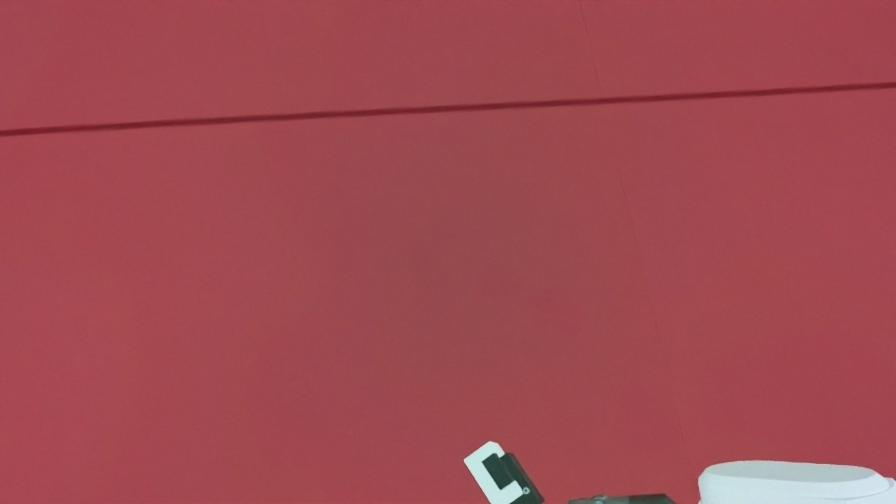

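Emit:
move(joints={"torso_squat_rad":0.5,"torso_pitch_rad":0.2,"torso_shift_rad":0.0,"head_tilt_rad":0.6,"head_pan_rad":-0.2,"right_shoulder_pitch_rad":-0.2,"right_shoulder_roll_rad":-0.25,"right_shoulder_yaw_rad":0.2,"right_elbow_rad":-1.7,"right_forearm_roll_rad":0,"right_wrist_pitch_rad":0.1,"right_hand_roll_rad":0})

Emit:
move(target={"side":"right","x":0.36,"y":-0.15,"z":0.765,"quat_wxyz":[0.7071,0,-0.7071,0]})

Emit:
move(base={"x_m_s":0.25,"for_s":2.4}, cameras=["head_camera","right_wrist_camera"])

Scene clock: 161.47 s.
Joint torques (N m): left_arm=[4.53 -0.07 0.72 2.06 0.01 -0.07 0.01] | right_arm=[-11.17 -1.24 -3.37 -11.07 0.26 -2.02 0.14]
External joint torques (N m): left_arm=[-0.33 -0.81 0.62 -0.1 0.01 -0.11 0] | right_arm=[-0.51 1.29 -0.59 -1.19 0 -0.17 0.1]
Wrist force (N): left_arm=[1.2 1.2 -7.5] | right_arm=[-6.9 2.4 1.3]
Wrist torque (N m): left_arm=[-0.32 0.20 0.09] | right_arm=[-0.28 -0.37 -0.14]
Wrist force, peak (N): left_arm=[6.2 0.4 -6.5] | right_arm=[-7.8 0.2 0.9]
move: done
base_odometry: x=-0.385 y=+1.379 heading=+0.000
lidar_m: 1.18 1.83 2.44 3.80 1.14 0.79 0.76 0.79 1.04 2.47 1.60 1.44
base_status: not commanded
joint_positions: torso_squat_rad=+0.500 torso_shift_rad=+0.000 torso_pitch_rad=+0.200 torso_yaw_rad=+0.000 left_shoulder_pitch_rad=+0.049 left_shoulder_roll_rad=+0.015 left_shoulder_yaw_rad=+0.041 left_elbow_rad=-0.149 left_forearm_roll_rad=+0.010 left_wrist_pitch_rad=-0.019 left_hand_roll_rad=+0.045 left_gripper_m=+0.099 right_shoulder_pitch_rad=-0.200 right_shoulder_roll_rad=-0.250 right_shoulder_yaw_rad=+0.200 right_elbow_rad=-1.700 right_forearm_roll_rad=+0.000 right_wrist_pitch_rad=+0.100 right_hand_roll_rad=+0.000 right_gripper_m=+0.099 head_pan_rad=-0.200 head_tilt_rad=+0.600
joint_status: all done
wheel_motors_off: 0
motor_effort: left_wheel=-4(9) right_wheel=+11(16)
chest: x=-0.1666 y=+0.0001 z=+1.1981 quat_wxyz=(+0.995, +0.000, +0.100, +0.000) (m; base frame)
left_hand: x=-0.2614 y=+0.2354 z=+0.5197 quat_wxyz=(+0.998, +0.014, +0.038, +0.054) (m; base frame)
right_hand: x=+0.3514 y=-0.1497 z=+0.9865 quat_wxyz=(+0.695, +0.012, -0.696, +0.179) (m; base frame)
pictures: none

Scene clock: 163.70 s.
Joint torques (N m): left_arm=[3.83 0 0.79 2.14 -0.08 -0.13 -0.04] | right_arm=[-15.47 -0.89 -2.08 -6.08 0.35 -1.69 0.02]
External joint torques (N m): left_arm=[-1.04 -0.73 0.7 -0.02 -0.09 -0.17 -0.05] | right_arm=[-0.84 0.44 -2.2 0.05 -0.04 0.1 -0.03]
Wrist force (N): left_arm=[1.5 1.1 -7.3] | right_arm=[-7.1 0.5 -0.7]
Wrist torque (N m): left_arm=[-0.30 0.22 0.11] | right_arm=[-0.12 -0.43 -0.17]
Wrist force, peak (N): left_arm=[1.5 1.6 -8.0] | right_arm=[-8.1 1.6 1.4]
move: short
base_odometry: x=-0.385 y=+1.379 heading=+0.000
lidar_m: 1.19 1.83 2.43 3.81 1.14 0.79 0.75 0.79 1.03 2.47 1.59 1.44
base_status: not commanded
joint_positions: torso_squat_rad=+0.500 torso_shift_rad=+0.000 torso_pitch_rad=+0.200 torso_yaw_rad=+0.000 left_shoulder_pitch_rad=+0.049 left_shoulder_roll_rad=+0.015 left_shoulder_yaw_rad=+0.041 left_elbow_rad=-0.149 left_forearm_roll_rad=+0.010 left_wrist_pitch_rad=-0.019 left_hand_roll_rad=+0.045 left_gripper_m=+0.099 right_shoulder_pitch_rad=-0.698 right_shoulder_roll_rad=+0.000 right_shoulder_yaw_rad=+0.093 right_elbow_rad=-0.267 right_forearm_roll_rad=-0.449 right_wrist_pitch_rad=-0.592 right_hand_roll_rad=+0.227 right_gripper_m=+0.099 head_pan_rad=-0.200 head_tilt_rad=+0.600
joint_status: all done
wheel_motors_off: 0
motor_effort: left_wheel=-5(5) right_wheel=+11(14)
chest: x=-0.1665 y=+0.0001 z=+1.1981 quat_wxyz=(+0.995, +0.000, +0.100, +0.000) (m; base frame)
left_hand: x=-0.2614 y=+0.2354 z=+0.5197 quat_wxyz=(+0.998, +0.014, +0.038, +0.054) (m; base frame)
right_hand: x=+0.3594 y=-0.1500 z=+0.7658 quat_wxyz=(+0.799, +0.014, -0.601, +0.014) (m; base frame)
right_hand_status: short (checked arc, as near as the solve gets, planned for 1.8 s): 1 mm and 16.2 deg off. The place is met; only the turn is off.
pictures: none

Scene clock: 167.07 s.
Joint torques (N m): left_arm=[4.32 -0.2 0.95 2.02 -0.04 -0.12 -0.09] | right_arm=[-15.62 -0.84 -1.71 -6.49 0.23 -1.8 0.06]
External joint torques (N m): left_arm=[-0.55 -0.94 0.86 -0.14 -0.04 -0.16 -0.09] | right_arm=[-1 0.49 -1.83 -0.37 -0.16 0 0.02]
Wrist force (N): left_arm=[1.3 1.0 -7.7] | right_arm=[-6.8 0.6 -0.6]
Wrist torque (N m): left_arm=[-0.27 0.20 0.08] | right_arm=[-0.12 -0.39 -0.18]
Wrist force, peak (N): left_arm=[1.1 1.2 -8.7] | right_arm=[-7.6 0.3 -0.4]
move: done
base_odometry: x=+0.215 y=+1.379 heading=-0.001
lidar_m: 0.58 1.20 1.60 3.86 2.04 1.42 1.35 1.40 1.85 1.90 0.97 1.03
base_status: done (sent for 2.4 of 2.4 s)
joint_positions: torso_squat_rad=+0.500 torso_shift_rad=+0.000 torso_pitch_rad=+0.200 torso_yaw_rad=+0.000 left_shoulder_pitch_rad=+0.049 left_shoulder_roll_rad=+0.015 left_shoulder_yaw_rad=+0.041 left_elbow_rad=-0.149 left_forearm_roll_rad=+0.010 left_wrist_pitch_rad=-0.019 left_hand_roll_rad=+0.045 left_gripper_m=+0.099 right_shoulder_pitch_rad=-0.698 right_shoulder_roll_rad=+0.000 right_shoulder_yaw_rad=+0.093 right_elbow_rad=-0.267 right_forearm_roll_rad=-0.449 right_wrist_pitch_rad=-0.592 right_hand_roll_rad=+0.227 right_gripper_m=+0.099 head_pan_rad=-0.200 head_tilt_rad=+0.600
joint_status: not commanded
wheel_motors_off: 0
motor_effort: left_wheel=-16(31) right_wheel=+15(55)
chest: x=-0.1664 y=+0.0001 z=+1.1981 quat_wxyz=(+0.995, +0.000, +0.100, +0.000) (m; base frame)
left_hand: x=-0.2613 y=+0.2354 z=+0.5198 quat_wxyz=(+0.998, +0.014, +0.038, +0.054) (m; base frame)
right_hand: x=+0.3594 y=-0.1500 z=+0.7657 quat_wxyz=(+0.799, +0.014, -0.601, +0.014) (m; base frame)
pictures: head_camera, right_wrist_camera
camera_calibration:
head_camera: T_world_to_cam=[[-0.1991, -0.979945, 0.0082266, -0.0331781], [-0.661272, 0.128149, -0.739119, 1.0093], [0.723242, -0.152598, -0.673524, 0.957165], [0, 0, 0, 1]] pos_world=[-0.031445, -0.0157914, 1.39094]
right_wrist_camera: T_world_to_cam=[[-0.250137, -0.0335604, -0.967629, 0.824581], [-0.529913, 0.841172, 0.107811, 0.261163], [0.810323, 0.539726, -0.228192, 0.0366591], [0, 0, 0, 1]] pos_world=[0.314946, -0.211796, 0.778097]

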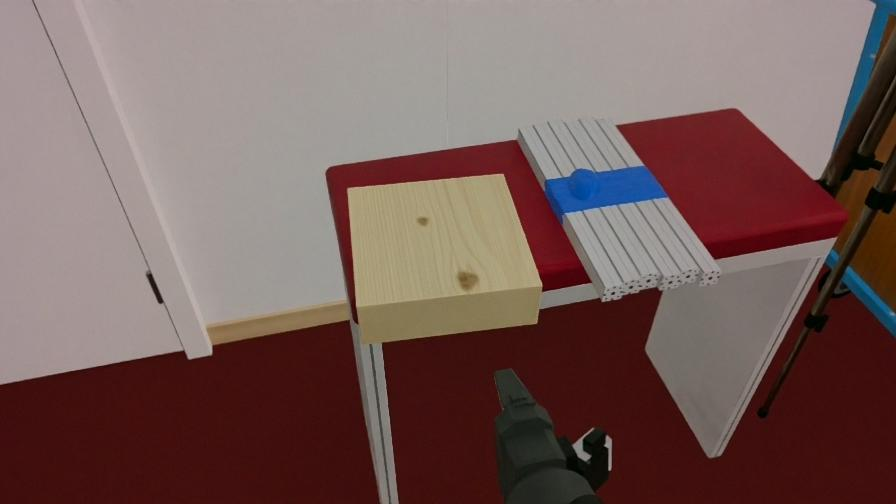

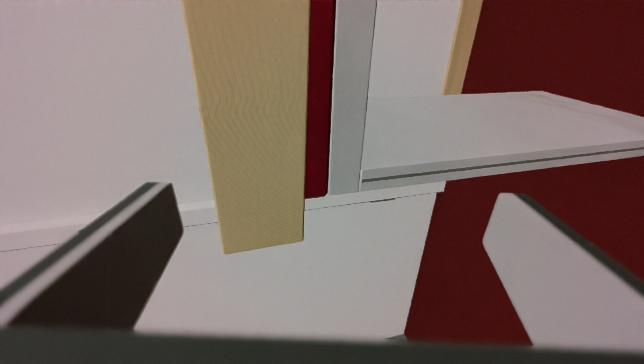

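Emit:
move(joints={"torso_squat_rad":0.85,"torso_pitch_rad":0.15,"head_tilt_rad":0.5,"right_shoulder_pitch_rad":-0.1,"right_shoulder_roll_rad":-0.15,"right_shoulder_yaw_rad":0.1,"right_elbow_rad":-1.5,"right_forearm_roll_rad":0,"right_wrist_pitch_rad":0.0,"right_hand_roll_rad":0}, min_time_s=3)

Emit:
move(target={"side":"right","x":0.42,"y":-0.138,"z":0.766,"quat_wxyz":[0.7071,0,-0.7071,0]}, cameras=["head_camera","right_wrist_camera"])

Scene clock: 175.53 s.
Joint torques (N m): left_arm=[3.13 -0.15 0.72 1.5 -0.03 -0.29 -0.04] | right_arm=[-8.88 -2.44 -0.45 -11.41 0.25 -1.96 -0.13]
External joint torques (N m): left_arm=[-0.37 -0.88 0.65 -0.13 -0.03 -0.23 -0.05] | right_arm=[0.81 -0.22 1.2 -1.67 0.02 -0.09 -0.18]
Wrist force (N): left_arm=[1.5 1.2 -8.2] | right_arm=[-7.0 2.0 0.2]
Wrist torque (N m): left_arm=[-0.30 0.28 0.09] | right_arm=[-0.25 -0.38 0.03]
Wrist force, peak (N): left_arm=[0.7 1.2 -8.6] | right_arm=[-7.7 1.6 0.7]
move: done
base_odometry: x=+0.215 y=+1.379 heading=-0.001
lidar_m: 0.58 1.22 1.60 3.87 2.05 1.43 1.34 1.39 1.84 1.93 0.98 1.04
base_status: not commanded
joint_positions: torso_squat_rad=+0.850 torso_shift_rad=+0.000 torso_pitch_rad=+0.150 torso_yaw_rad=+0.000 left_shoulder_pitch_rad=+0.049 left_shoulder_roll_rad=+0.015 left_shoulder_yaw_rad=+0.041 left_elbow_rad=-0.149 left_forearm_roll_rad=+0.010 left_wrist_pitch_rad=-0.019 left_hand_roll_rad=+0.045 left_gripper_m=+0.099 right_shoulder_pitch_rad=-0.100 right_shoulder_roll_rad=-0.150 right_shoulder_yaw_rad=+0.100 right_elbow_rad=-1.500 right_forearm_roll_rad=+0.000 right_wrist_pitch_rad=+0.000 right_hand_roll_rad=+0.000 right_gripper_m=+0.099 head_pan_rad=-0.200 head_tilt_rad=+0.500
joint_status: all done
wheel_motors_off: 0
motor_effort: left_wheel=-16(17) right_wheel=+17(18)
chest: x=-0.1818 y=+0.0001 z=+1.0485 quat_wxyz=(+0.997, +0.000, +0.075, +0.000) (m; base frame)
left_hand: x=-0.2425 y=+0.2354 z=+0.3662 quat_wxyz=(+0.998, +0.013, +0.013, +0.054) (m; base frame)
right_hand: x=+0.3214 y=-0.2022 z=+0.7544 quat_wxyz=(+0.748, -0.006, -0.656, +0.099) (m; base frame)
pictures: none

Scene clock: 177.17 s.
Joint torques (N m): left_arm=[2.86 -0.47 0.65 1.49 -0.09 -0.31 -0.06] | right_arm=[-17.03 -0.58 -1.97 -9.32 0.74 -1.6 -0.29]
External joint torques (N m): left_arm=[-0.64 -1.19 0.57 -0.14 -0.09 -0.26 -0.06] | right_arm=[-0.35 0.44 -1.86 -0.43 0.1 0.04 -0.34]
Wrist force (N): left_arm=[1.3 1.2 -7.3] | right_arm=[-7.5 0.4 1.9]
Wrist torque (N m): left_arm=[-0.30 0.23 0.10] | right_arm=[-0.15 -0.46 -0.17]
Wrist force, peak (N): left_arm=[1.9 0.7 -8.2] | right_arm=[-8.2 1.6 1.0]
move: done
base_odometry: x=+0.215 y=+1.379 heading=-0.001
lidar_m: 0.60 1.20 1.61 3.88 2.05 1.42 1.35 1.40 1.84 1.91 0.98 1.03
base_status: not commanded
joint_positions: torso_squat_rad=+0.850 torso_shift_rad=+0.000 torso_pitch_rad=+0.150 torso_yaw_rad=+0.000 left_shoulder_pitch_rad=+0.049 left_shoulder_roll_rad=+0.015 left_shoulder_yaw_rad=+0.041 left_elbow_rad=-0.149 left_forearm_roll_rad=+0.010 left_wrist_pitch_rad=-0.019 left_hand_roll_rad=+0.045 left_gripper_m=+0.099 right_shoulder_pitch_rad=-0.614 right_shoulder_roll_rad=+0.000 right_shoulder_yaw_rad=+0.080 right_elbow_rad=-0.763 right_forearm_roll_rad=-0.643 right_wrist_pitch_rad=-0.454 right_hand_roll_rad=+0.529 right_gripper_m=+0.099 head_pan_rad=-0.200 head_tilt_rad=+0.500
joint_status: all done
wheel_motors_off: 0
motor_effort: left_wheel=-15(17) right_wheel=+14(18)
chest: x=-0.1818 y=+0.0001 z=+1.0485 quat_wxyz=(+0.997, +0.000, +0.075, +0.000) (m; base frame)
left_hand: x=-0.2425 y=+0.2354 z=+0.3662 quat_wxyz=(+0.998, +0.013, +0.013, +0.054) (m; base frame)
right_hand: x=+0.4200 y=-0.1381 z=+0.7654 quat_wxyz=(+0.706, +0.004, -0.709, +0.004) (m; base frame)
right_hand_status: reached (checked arc, planned for 1.1 s): 1 mm and 0.7 deg off.
pictures: head_camera, right_wrist_camera
camera_calibration:
head_camera: T_world_to_cam=[[-0.196108, -0.980581, -0.00186266, -0.0240453], [-0.545233, 0.11062, -0.830954, 1.01354], [0.815023, -0.161941, -0.556338, 0.742715], [0, 0, 0, 1]] pos_world=[-0.0574318, -0.0154202, 1.25536]
right_wrist_camera: T_world_to_cam=[[0.0305973, -0.0279875, -0.99914, 0.746771], [-0.516364, 0.855445, -0.0397753, 0.392475], [0.855822, 0.517137, 0.0117226, -0.224798], [0, 0, 0, 1]] pos_world=[0.372198, -0.198589, 0.764374]

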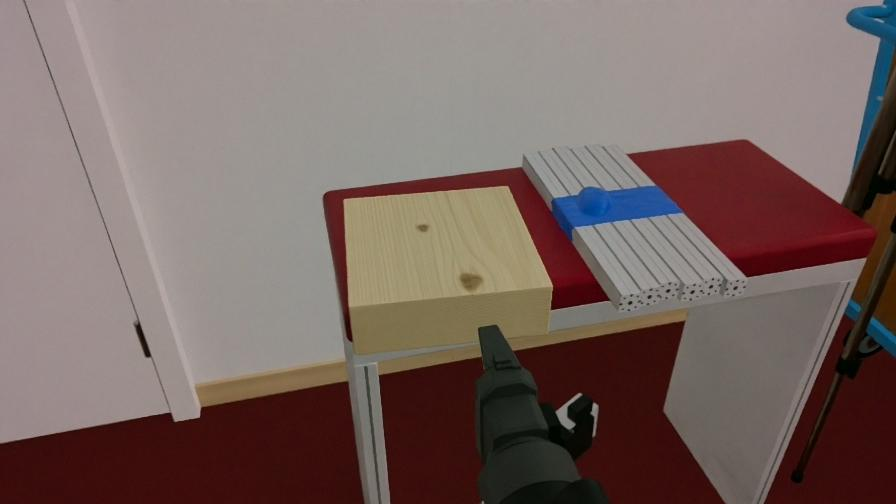

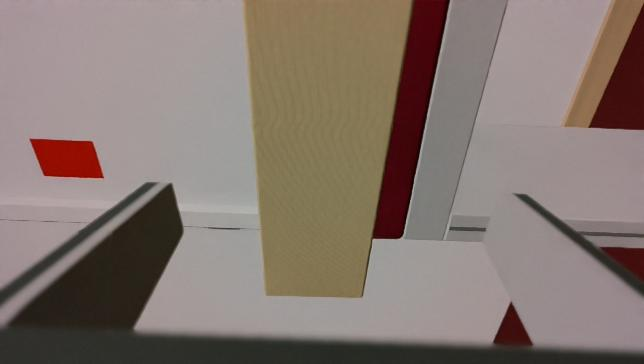

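Emit:
move(target={"side":"right","x":0.50,"y":-0.138,"z":0.771,"quat_wxyz":[0.7071,0,-0.7071,0]}, cameras=["head_camera","right_wrist_camera"])

Scene clock: 182.10 s.
Joint torques (N m): left_arm=[2.64 -0.09 0.56 1.57 -0.1 -0.28 0] | right_arm=[-22.49 -4.73 -1.37 -8.79 0.22 -1.73 0.23]
External joint torques (N m): left_arm=[-0.87 -0.81 0.48 -0.06 -0.1 -0.23 -0.01] | right_arm=[-0.31 0.75 -1.48 -0.17 -0.15 -0.19 0.18]
Wrist force (N): left_arm=[1.5 0.7 -7.6] | right_arm=[-6.9 0.3 -0.3]
Wrist torque (N m): left_arm=[-0.25 0.23 0.10] | right_arm=[-0.09 -0.40 -0.13]
Wrist force, peak (N): left_arm=[1.3 1.5 -8.5] | right_arm=[-7.6 2.4 2.1]
move: short
base_odometry: x=+0.215 y=+1.379 heading=-0.001
lidar_m: 0.59 1.21 1.60 3.89 2.06 1.43 1.33 1.40 1.84 1.92 0.98 1.04
base_status: not commanded
joint_positions: torso_squat_rad=+0.850 torso_shift_rad=+0.000 torso_pitch_rad=+0.150 torso_yaw_rad=+0.000 left_shoulder_pitch_rad=+0.049 left_shoulder_roll_rad=+0.015 left_shoulder_yaw_rad=+0.041 left_elbow_rad=-0.149 left_forearm_roll_rad=+0.010 left_wrist_pitch_rad=-0.019 left_hand_roll_rad=+0.045 left_gripper_m=+0.099 right_shoulder_pitch_rad=-1.081 right_shoulder_roll_rad=-0.080 right_shoulder_yaw_rad=-0.082 right_elbow_rad=-0.267 right_forearm_roll_rad=-0.743 right_wrist_pitch_rad=-0.154 right_hand_roll_rad=+0.574 right_gripper_m=+0.099 head_pan_rad=-0.200 head_tilt_rad=+0.500
joint_status: all done
wheel_motors_off: 0
motor_effort: left_wheel=-15(16) right_wheel=+17(20)
chest: x=-0.1818 y=+0.0001 z=+1.0485 quat_wxyz=(+0.997, +0.000, +0.075, +0.000) (m; base frame)
left_hand: x=-0.2425 y=+0.2354 z=+0.3662 quat_wxyz=(+0.998, +0.013, +0.013, +0.054) (m; base frame)
right_hand: x=+0.4974 y=-0.1383 z=+0.7726 quat_wxyz=(+0.805, +0.025, -0.593, +0.025) (m; base frame)
right_hand_status: short (checked arc, as near as the solve gets, planned for 0.8 s): 3 mm and 17.7 deg off. The place is met; only the turn is off.
pictures: head_camera, right_wrist_camera
camera_calibration:
head_camera: T_world_to_cam=[[-0.196108, -0.980581, -0.00186266, -0.0241433], [-0.545233, 0.11062, -0.830954, 1.01355], [0.815023, -0.161941, -0.556338, 0.742699], [0, 0, 0, 1]] pos_world=[-0.0574318, -0.0155202, 1.25536]
right_wrist_camera: T_world_to_cam=[[-0.26892, -0.0378285, -0.962419, 0.870889], [-0.553848, 0.823574, 0.122386, 0.321883], [0.787994, 0.565946, -0.242427, -0.0541996], [0, 0, 0, 1]] pos_world=[0.455183, -0.201476, 0.785627]

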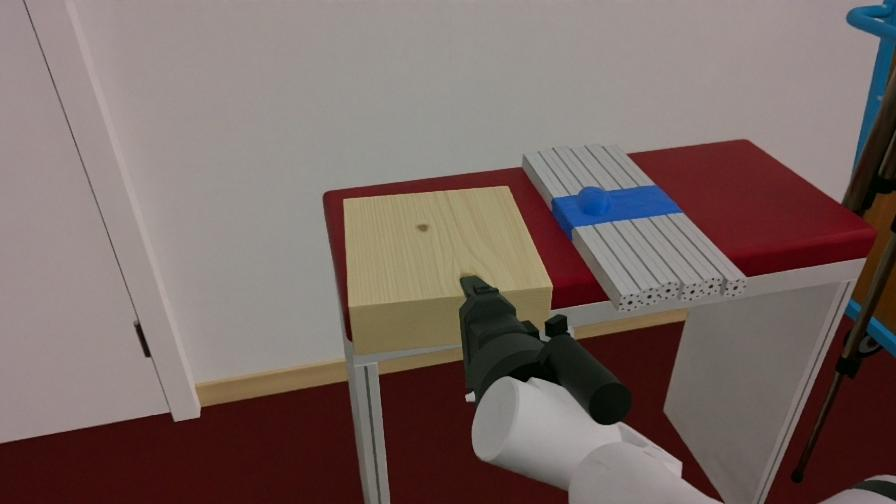

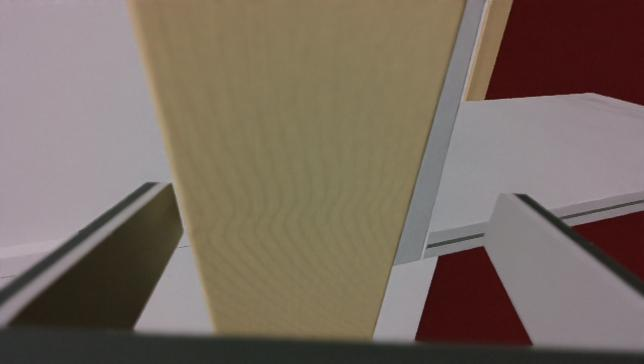

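Emit:
move(target={"side":"right","x":0.42,"y":-0.138,"z":0.771,"quat_wxyz":[0.7071,0,-0.7071,0]})

Emit:
move(base={"x_m_s":0.08,"for_s":0.9}, cameras=["head_camera","right_wrist_camera"])

Scene clock: 184.40 s.
Joint torques (N m): left_arm=[2.86 -0.13 0.68 1.7 -0.04 -0.29 0.01] | right_arm=[-17.6 -0.1 0.29 -10.45 0.66 -1.64 0.31]
External joint torques (N m): left_arm=[-0.64 -0.85 0.6 0.07 -0.05 -0.24 0.01] | right_arm=[-1.03 0.77 0.43 -1.45 0 -0.06 0.26]
Wrist force (N): left_arm=[1.0 1.3 -7.4] | right_arm=[-7.0 1.2 0.9]
Wrist torque (N m): left_arm=[-0.32 0.14 0.13] | right_arm=[-0.24 -0.40 -0.14]
Wrist force, peak (N): left_arm=[0.8 1.3 -8.6] | right_arm=[-8.5 0.6 0.3]
move: done
base_odometry: x=+0.215 y=+1.379 heading=-0.001
lidar_m: 0.58 1.21 1.62 3.88 2.06 1.43 1.34 1.41 1.84 1.92 0.97 1.04
base_status: not commanded
joint_positions: torso_squat_rad=+0.850 torso_shift_rad=+0.000 torso_pitch_rad=+0.150 torso_yaw_rad=+0.000 left_shoulder_pitch_rad=+0.049 left_shoulder_roll_rad=+0.015 left_shoulder_yaw_rad=+0.041 left_elbow_rad=-0.149 left_forearm_roll_rad=+0.010 left_wrist_pitch_rad=-0.019 left_hand_roll_rad=+0.045 left_gripper_m=+0.099 right_shoulder_pitch_rad=-0.599 right_shoulder_roll_rad=+0.000 right_shoulder_yaw_rad=+0.090 right_elbow_rad=-0.808 right_forearm_roll_rad=-0.699 right_wrist_pitch_rad=-0.438 right_hand_roll_rad=+0.587 right_gripper_m=+0.099 head_pan_rad=-0.200 head_tilt_rad=+0.500
joint_status: all done
wheel_motors_off: 0
motor_effort: left_wheel=-15(16) right_wheel=+16(18)
chest: x=-0.1818 y=+0.0001 z=+1.0484 quat_wxyz=(+0.997, +0.000, +0.075, +0.000) (m; base frame)
left_hand: x=-0.2425 y=+0.2354 z=+0.3662 quat_wxyz=(+0.998, +0.013, +0.013, +0.054) (m; base frame)
right_hand: x=+0.4198 y=-0.1376 z=+0.7710 quat_wxyz=(+0.705, +0.002, -0.710, +0.002) (m; base frame)
right_hand_status: reached (checked arc, planned for 0.9 s): 0 mm and 0.5 deg off.
pictures: none

Scene clock: 185.87 s.
Joint torques (N m): left_arm=[3.09 0.04 1.03 1.46 -0.01 -0.17 -0.06] | right_arm=[-17.46 -0.14 0.21 -10.02 0.71 -1.63 0.2]
External joint torques (N m): left_arm=[-0.41 -0.68 0.96 -0.17 -0.01 -0.12 -0.07] | right_arm=[-0.89 0.74 0.35 -1.02 0.05 -0.05 0.15]
Wrist force (N): left_arm=[0.8 1.2 -8.0] | right_arm=[-7.4 0.7 1.5]
Wrist torque (N m): left_arm=[-0.33 0.17 0.04] | right_arm=[-0.15 -0.42 -0.10]
Wrist force, peak (N): left_arm=[1.1 0.7 -8.5] | right_arm=[-7.8 0.9 1.6]
move: done
base_odometry: x=+0.287 y=+1.379 heading=-0.003
lidar_m: 0.52 1.14 1.50 3.65 2.17 1.51 1.43 1.45 1.93 1.60 0.93 1.04
base_status: done (sent for 0.9 of 0.9 s)
joint_positions: torso_squat_rad=+0.850 torso_shift_rad=+0.000 torso_pitch_rad=+0.150 torso_yaw_rad=+0.000 left_shoulder_pitch_rad=+0.049 left_shoulder_roll_rad=+0.015 left_shoulder_yaw_rad=+0.041 left_elbow_rad=-0.149 left_forearm_roll_rad=+0.010 left_wrist_pitch_rad=-0.019 left_hand_roll_rad=+0.045 left_gripper_m=+0.099 right_shoulder_pitch_rad=-0.599 right_shoulder_roll_rad=+0.000 right_shoulder_yaw_rad=+0.090 right_elbow_rad=-0.808 right_forearm_roll_rad=-0.699 right_wrist_pitch_rad=-0.438 right_hand_roll_rad=+0.587 right_gripper_m=+0.099 head_pan_rad=-0.200 head_tilt_rad=+0.500
joint_status: not commanded
wheel_motors_off: 0
motor_effort: left_wheel=-15(33) right_wheel=+15(36)
chest: x=-0.1817 y=+0.0001 z=+1.0484 quat_wxyz=(+0.997, +0.000, +0.075, +0.000) (m; base frame)
left_hand: x=-0.2425 y=+0.2354 z=+0.3662 quat_wxyz=(+0.998, +0.013, +0.013, +0.054) (m; base frame)
right_hand: x=+0.4199 y=-0.1376 z=+0.7710 quat_wxyz=(+0.705, +0.002, -0.710, +0.002) (m; base frame)
pictures: head_camera, right_wrist_camera
camera_calibration:
head_camera: T_world_to_cam=[[-0.196103, -0.980582, -0.0018207, -0.0240781], [-0.545352, 0.110606, -0.830877, 1.01349], [0.814945, -0.161944, -0.556452, 0.742773], [0, 0, 0, 1]] pos_world=[-0.0573319, -0.0154203, 1.25536]
right_wrist_camera: T_world_to_cam=[[0.0334972, -0.0276459, -0.999056, 0.751135], [-0.511459, 0.858333, -0.0409005, 0.391521], [0.858654, 0.512347, 0.014612, -0.229098], [0, 0, 0, 1]] pos_world=[0.371802, -0.197912, 0.769787]

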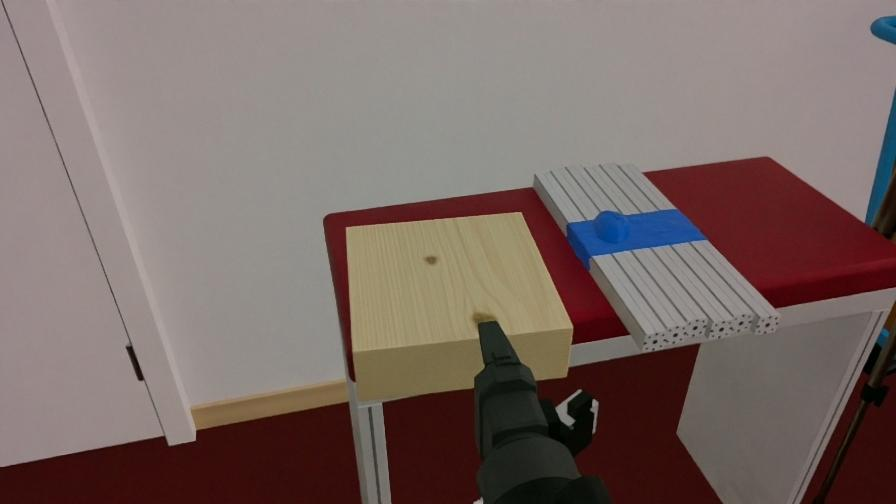

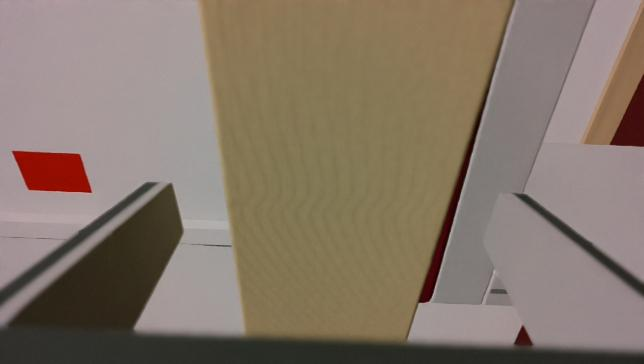

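Emit:
move(base={"x_m_s":0.06,"for_s":0.85}, cameras=["head_camera","right_wrist_camera"])

Scene clock: 188.30 s.
Joint torques (N m): left_arm=[2.73 -0.32 1.06 1.52 -0.07 -0.17 -0.09] | right_arm=[-17.43 -0.22 0.21 -10.16 0.65 -1.65 0.16]
External joint torques (N m): left_arm=[-0.77 -1.05 0.99 -0.11 -0.07 -0.11 -0.09] | right_arm=[-0.86 0.66 0.36 -1.16 -0.01 -0.07 0.11]
Wrist force (N): left_arm=[0.8 0.8 -8.0] | right_arm=[-7.2 0.7 1.6]
Wrist torque (N m): left_arm=[-0.25 0.11 0.13] | right_arm=[-0.19 -0.42 -0.06]
Wrist force, peak (N): left_arm=[1.1 1.0 -8.5] | right_arm=[-7.8 1.0 1.1]
move: done
base_odometry: x=+0.339 y=+1.379 heading=-0.004
lidar_m: 0.46 1.10 1.45 3.47 2.24 1.57 1.46 1.54 2.00 1.37 0.89 1.03
base_status: done (sent for 0.87 of 0.87 s)
joint_positions: torso_squat_rad=+0.850 torso_shift_rad=+0.000 torso_pitch_rad=+0.150 torso_yaw_rad=+0.000 left_shoulder_pitch_rad=+0.049 left_shoulder_roll_rad=+0.015 left_shoulder_yaw_rad=+0.041 left_elbow_rad=-0.149 left_forearm_roll_rad=+0.010 left_wrist_pitch_rad=-0.019 left_hand_roll_rad=+0.045 left_gripper_m=+0.099 right_shoulder_pitch_rad=-0.599 right_shoulder_roll_rad=+0.000 right_shoulder_yaw_rad=+0.090 right_elbow_rad=-0.808 right_forearm_roll_rad=-0.699 right_wrist_pitch_rad=-0.438 right_hand_roll_rad=+0.587 right_gripper_m=+0.099 head_pan_rad=-0.200 head_tilt_rad=+0.500
joint_status: not commanded
wheel_motors_off: 0
motor_effort: left_wheel=-15(32) right_wheel=+16(38)
chest: x=-0.1817 y=+0.0001 z=+1.0484 quat_wxyz=(+0.997, +0.000, +0.075, +0.000) (m; base frame)
left_hand: x=-0.2425 y=+0.2354 z=+0.3662 quat_wxyz=(+0.998, +0.013, +0.013, +0.054) (m; base frame)
right_hand: x=+0.4199 y=-0.1376 z=+0.7710 quat_wxyz=(+0.705, +0.002, -0.710, +0.002) (m; base frame)
pictures: head_camera, right_wrist_camera
camera_calibration:
head_camera: T_world_to_cam=[[-0.196103, -0.980582, -0.0018207, -0.0240781], [-0.545352, 0.110606, -0.830877, 1.01349], [0.814945, -0.161944, -0.556452, 0.742773], [0, 0, 0, 1]] pos_world=[-0.0573319, -0.0154203, 1.25536]
right_wrist_camera: T_world_to_cam=[[0.0334972, -0.0276459, -0.999056, 0.751135], [-0.511459, 0.858333, -0.0409005, 0.391521], [0.858654, 0.512347, 0.014612, -0.229098], [0, 0, 0, 1]] pos_world=[0.371802, -0.197912, 0.769787]

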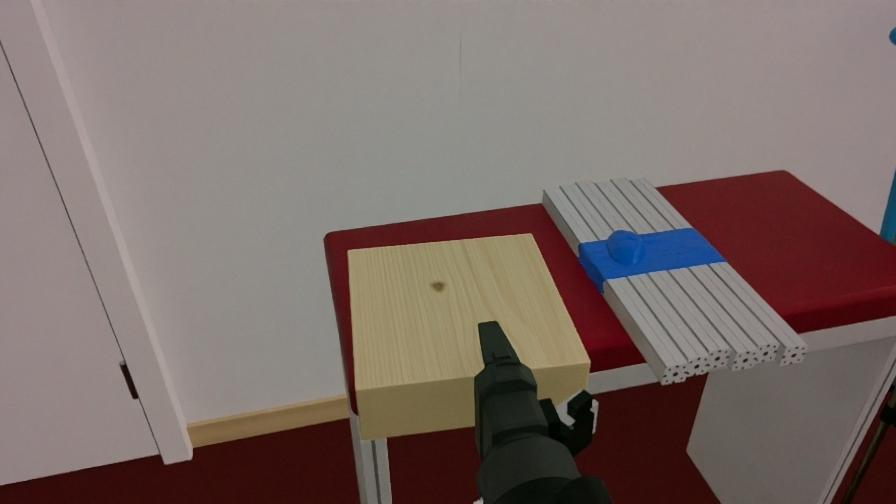

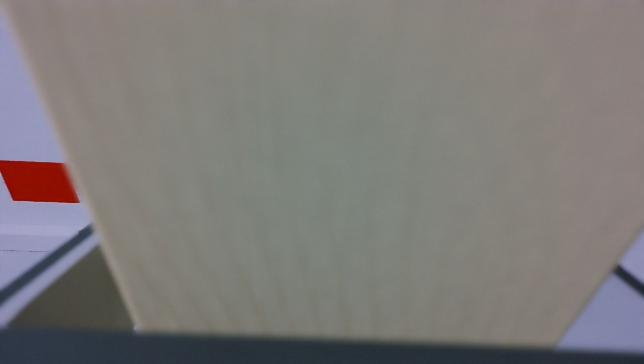

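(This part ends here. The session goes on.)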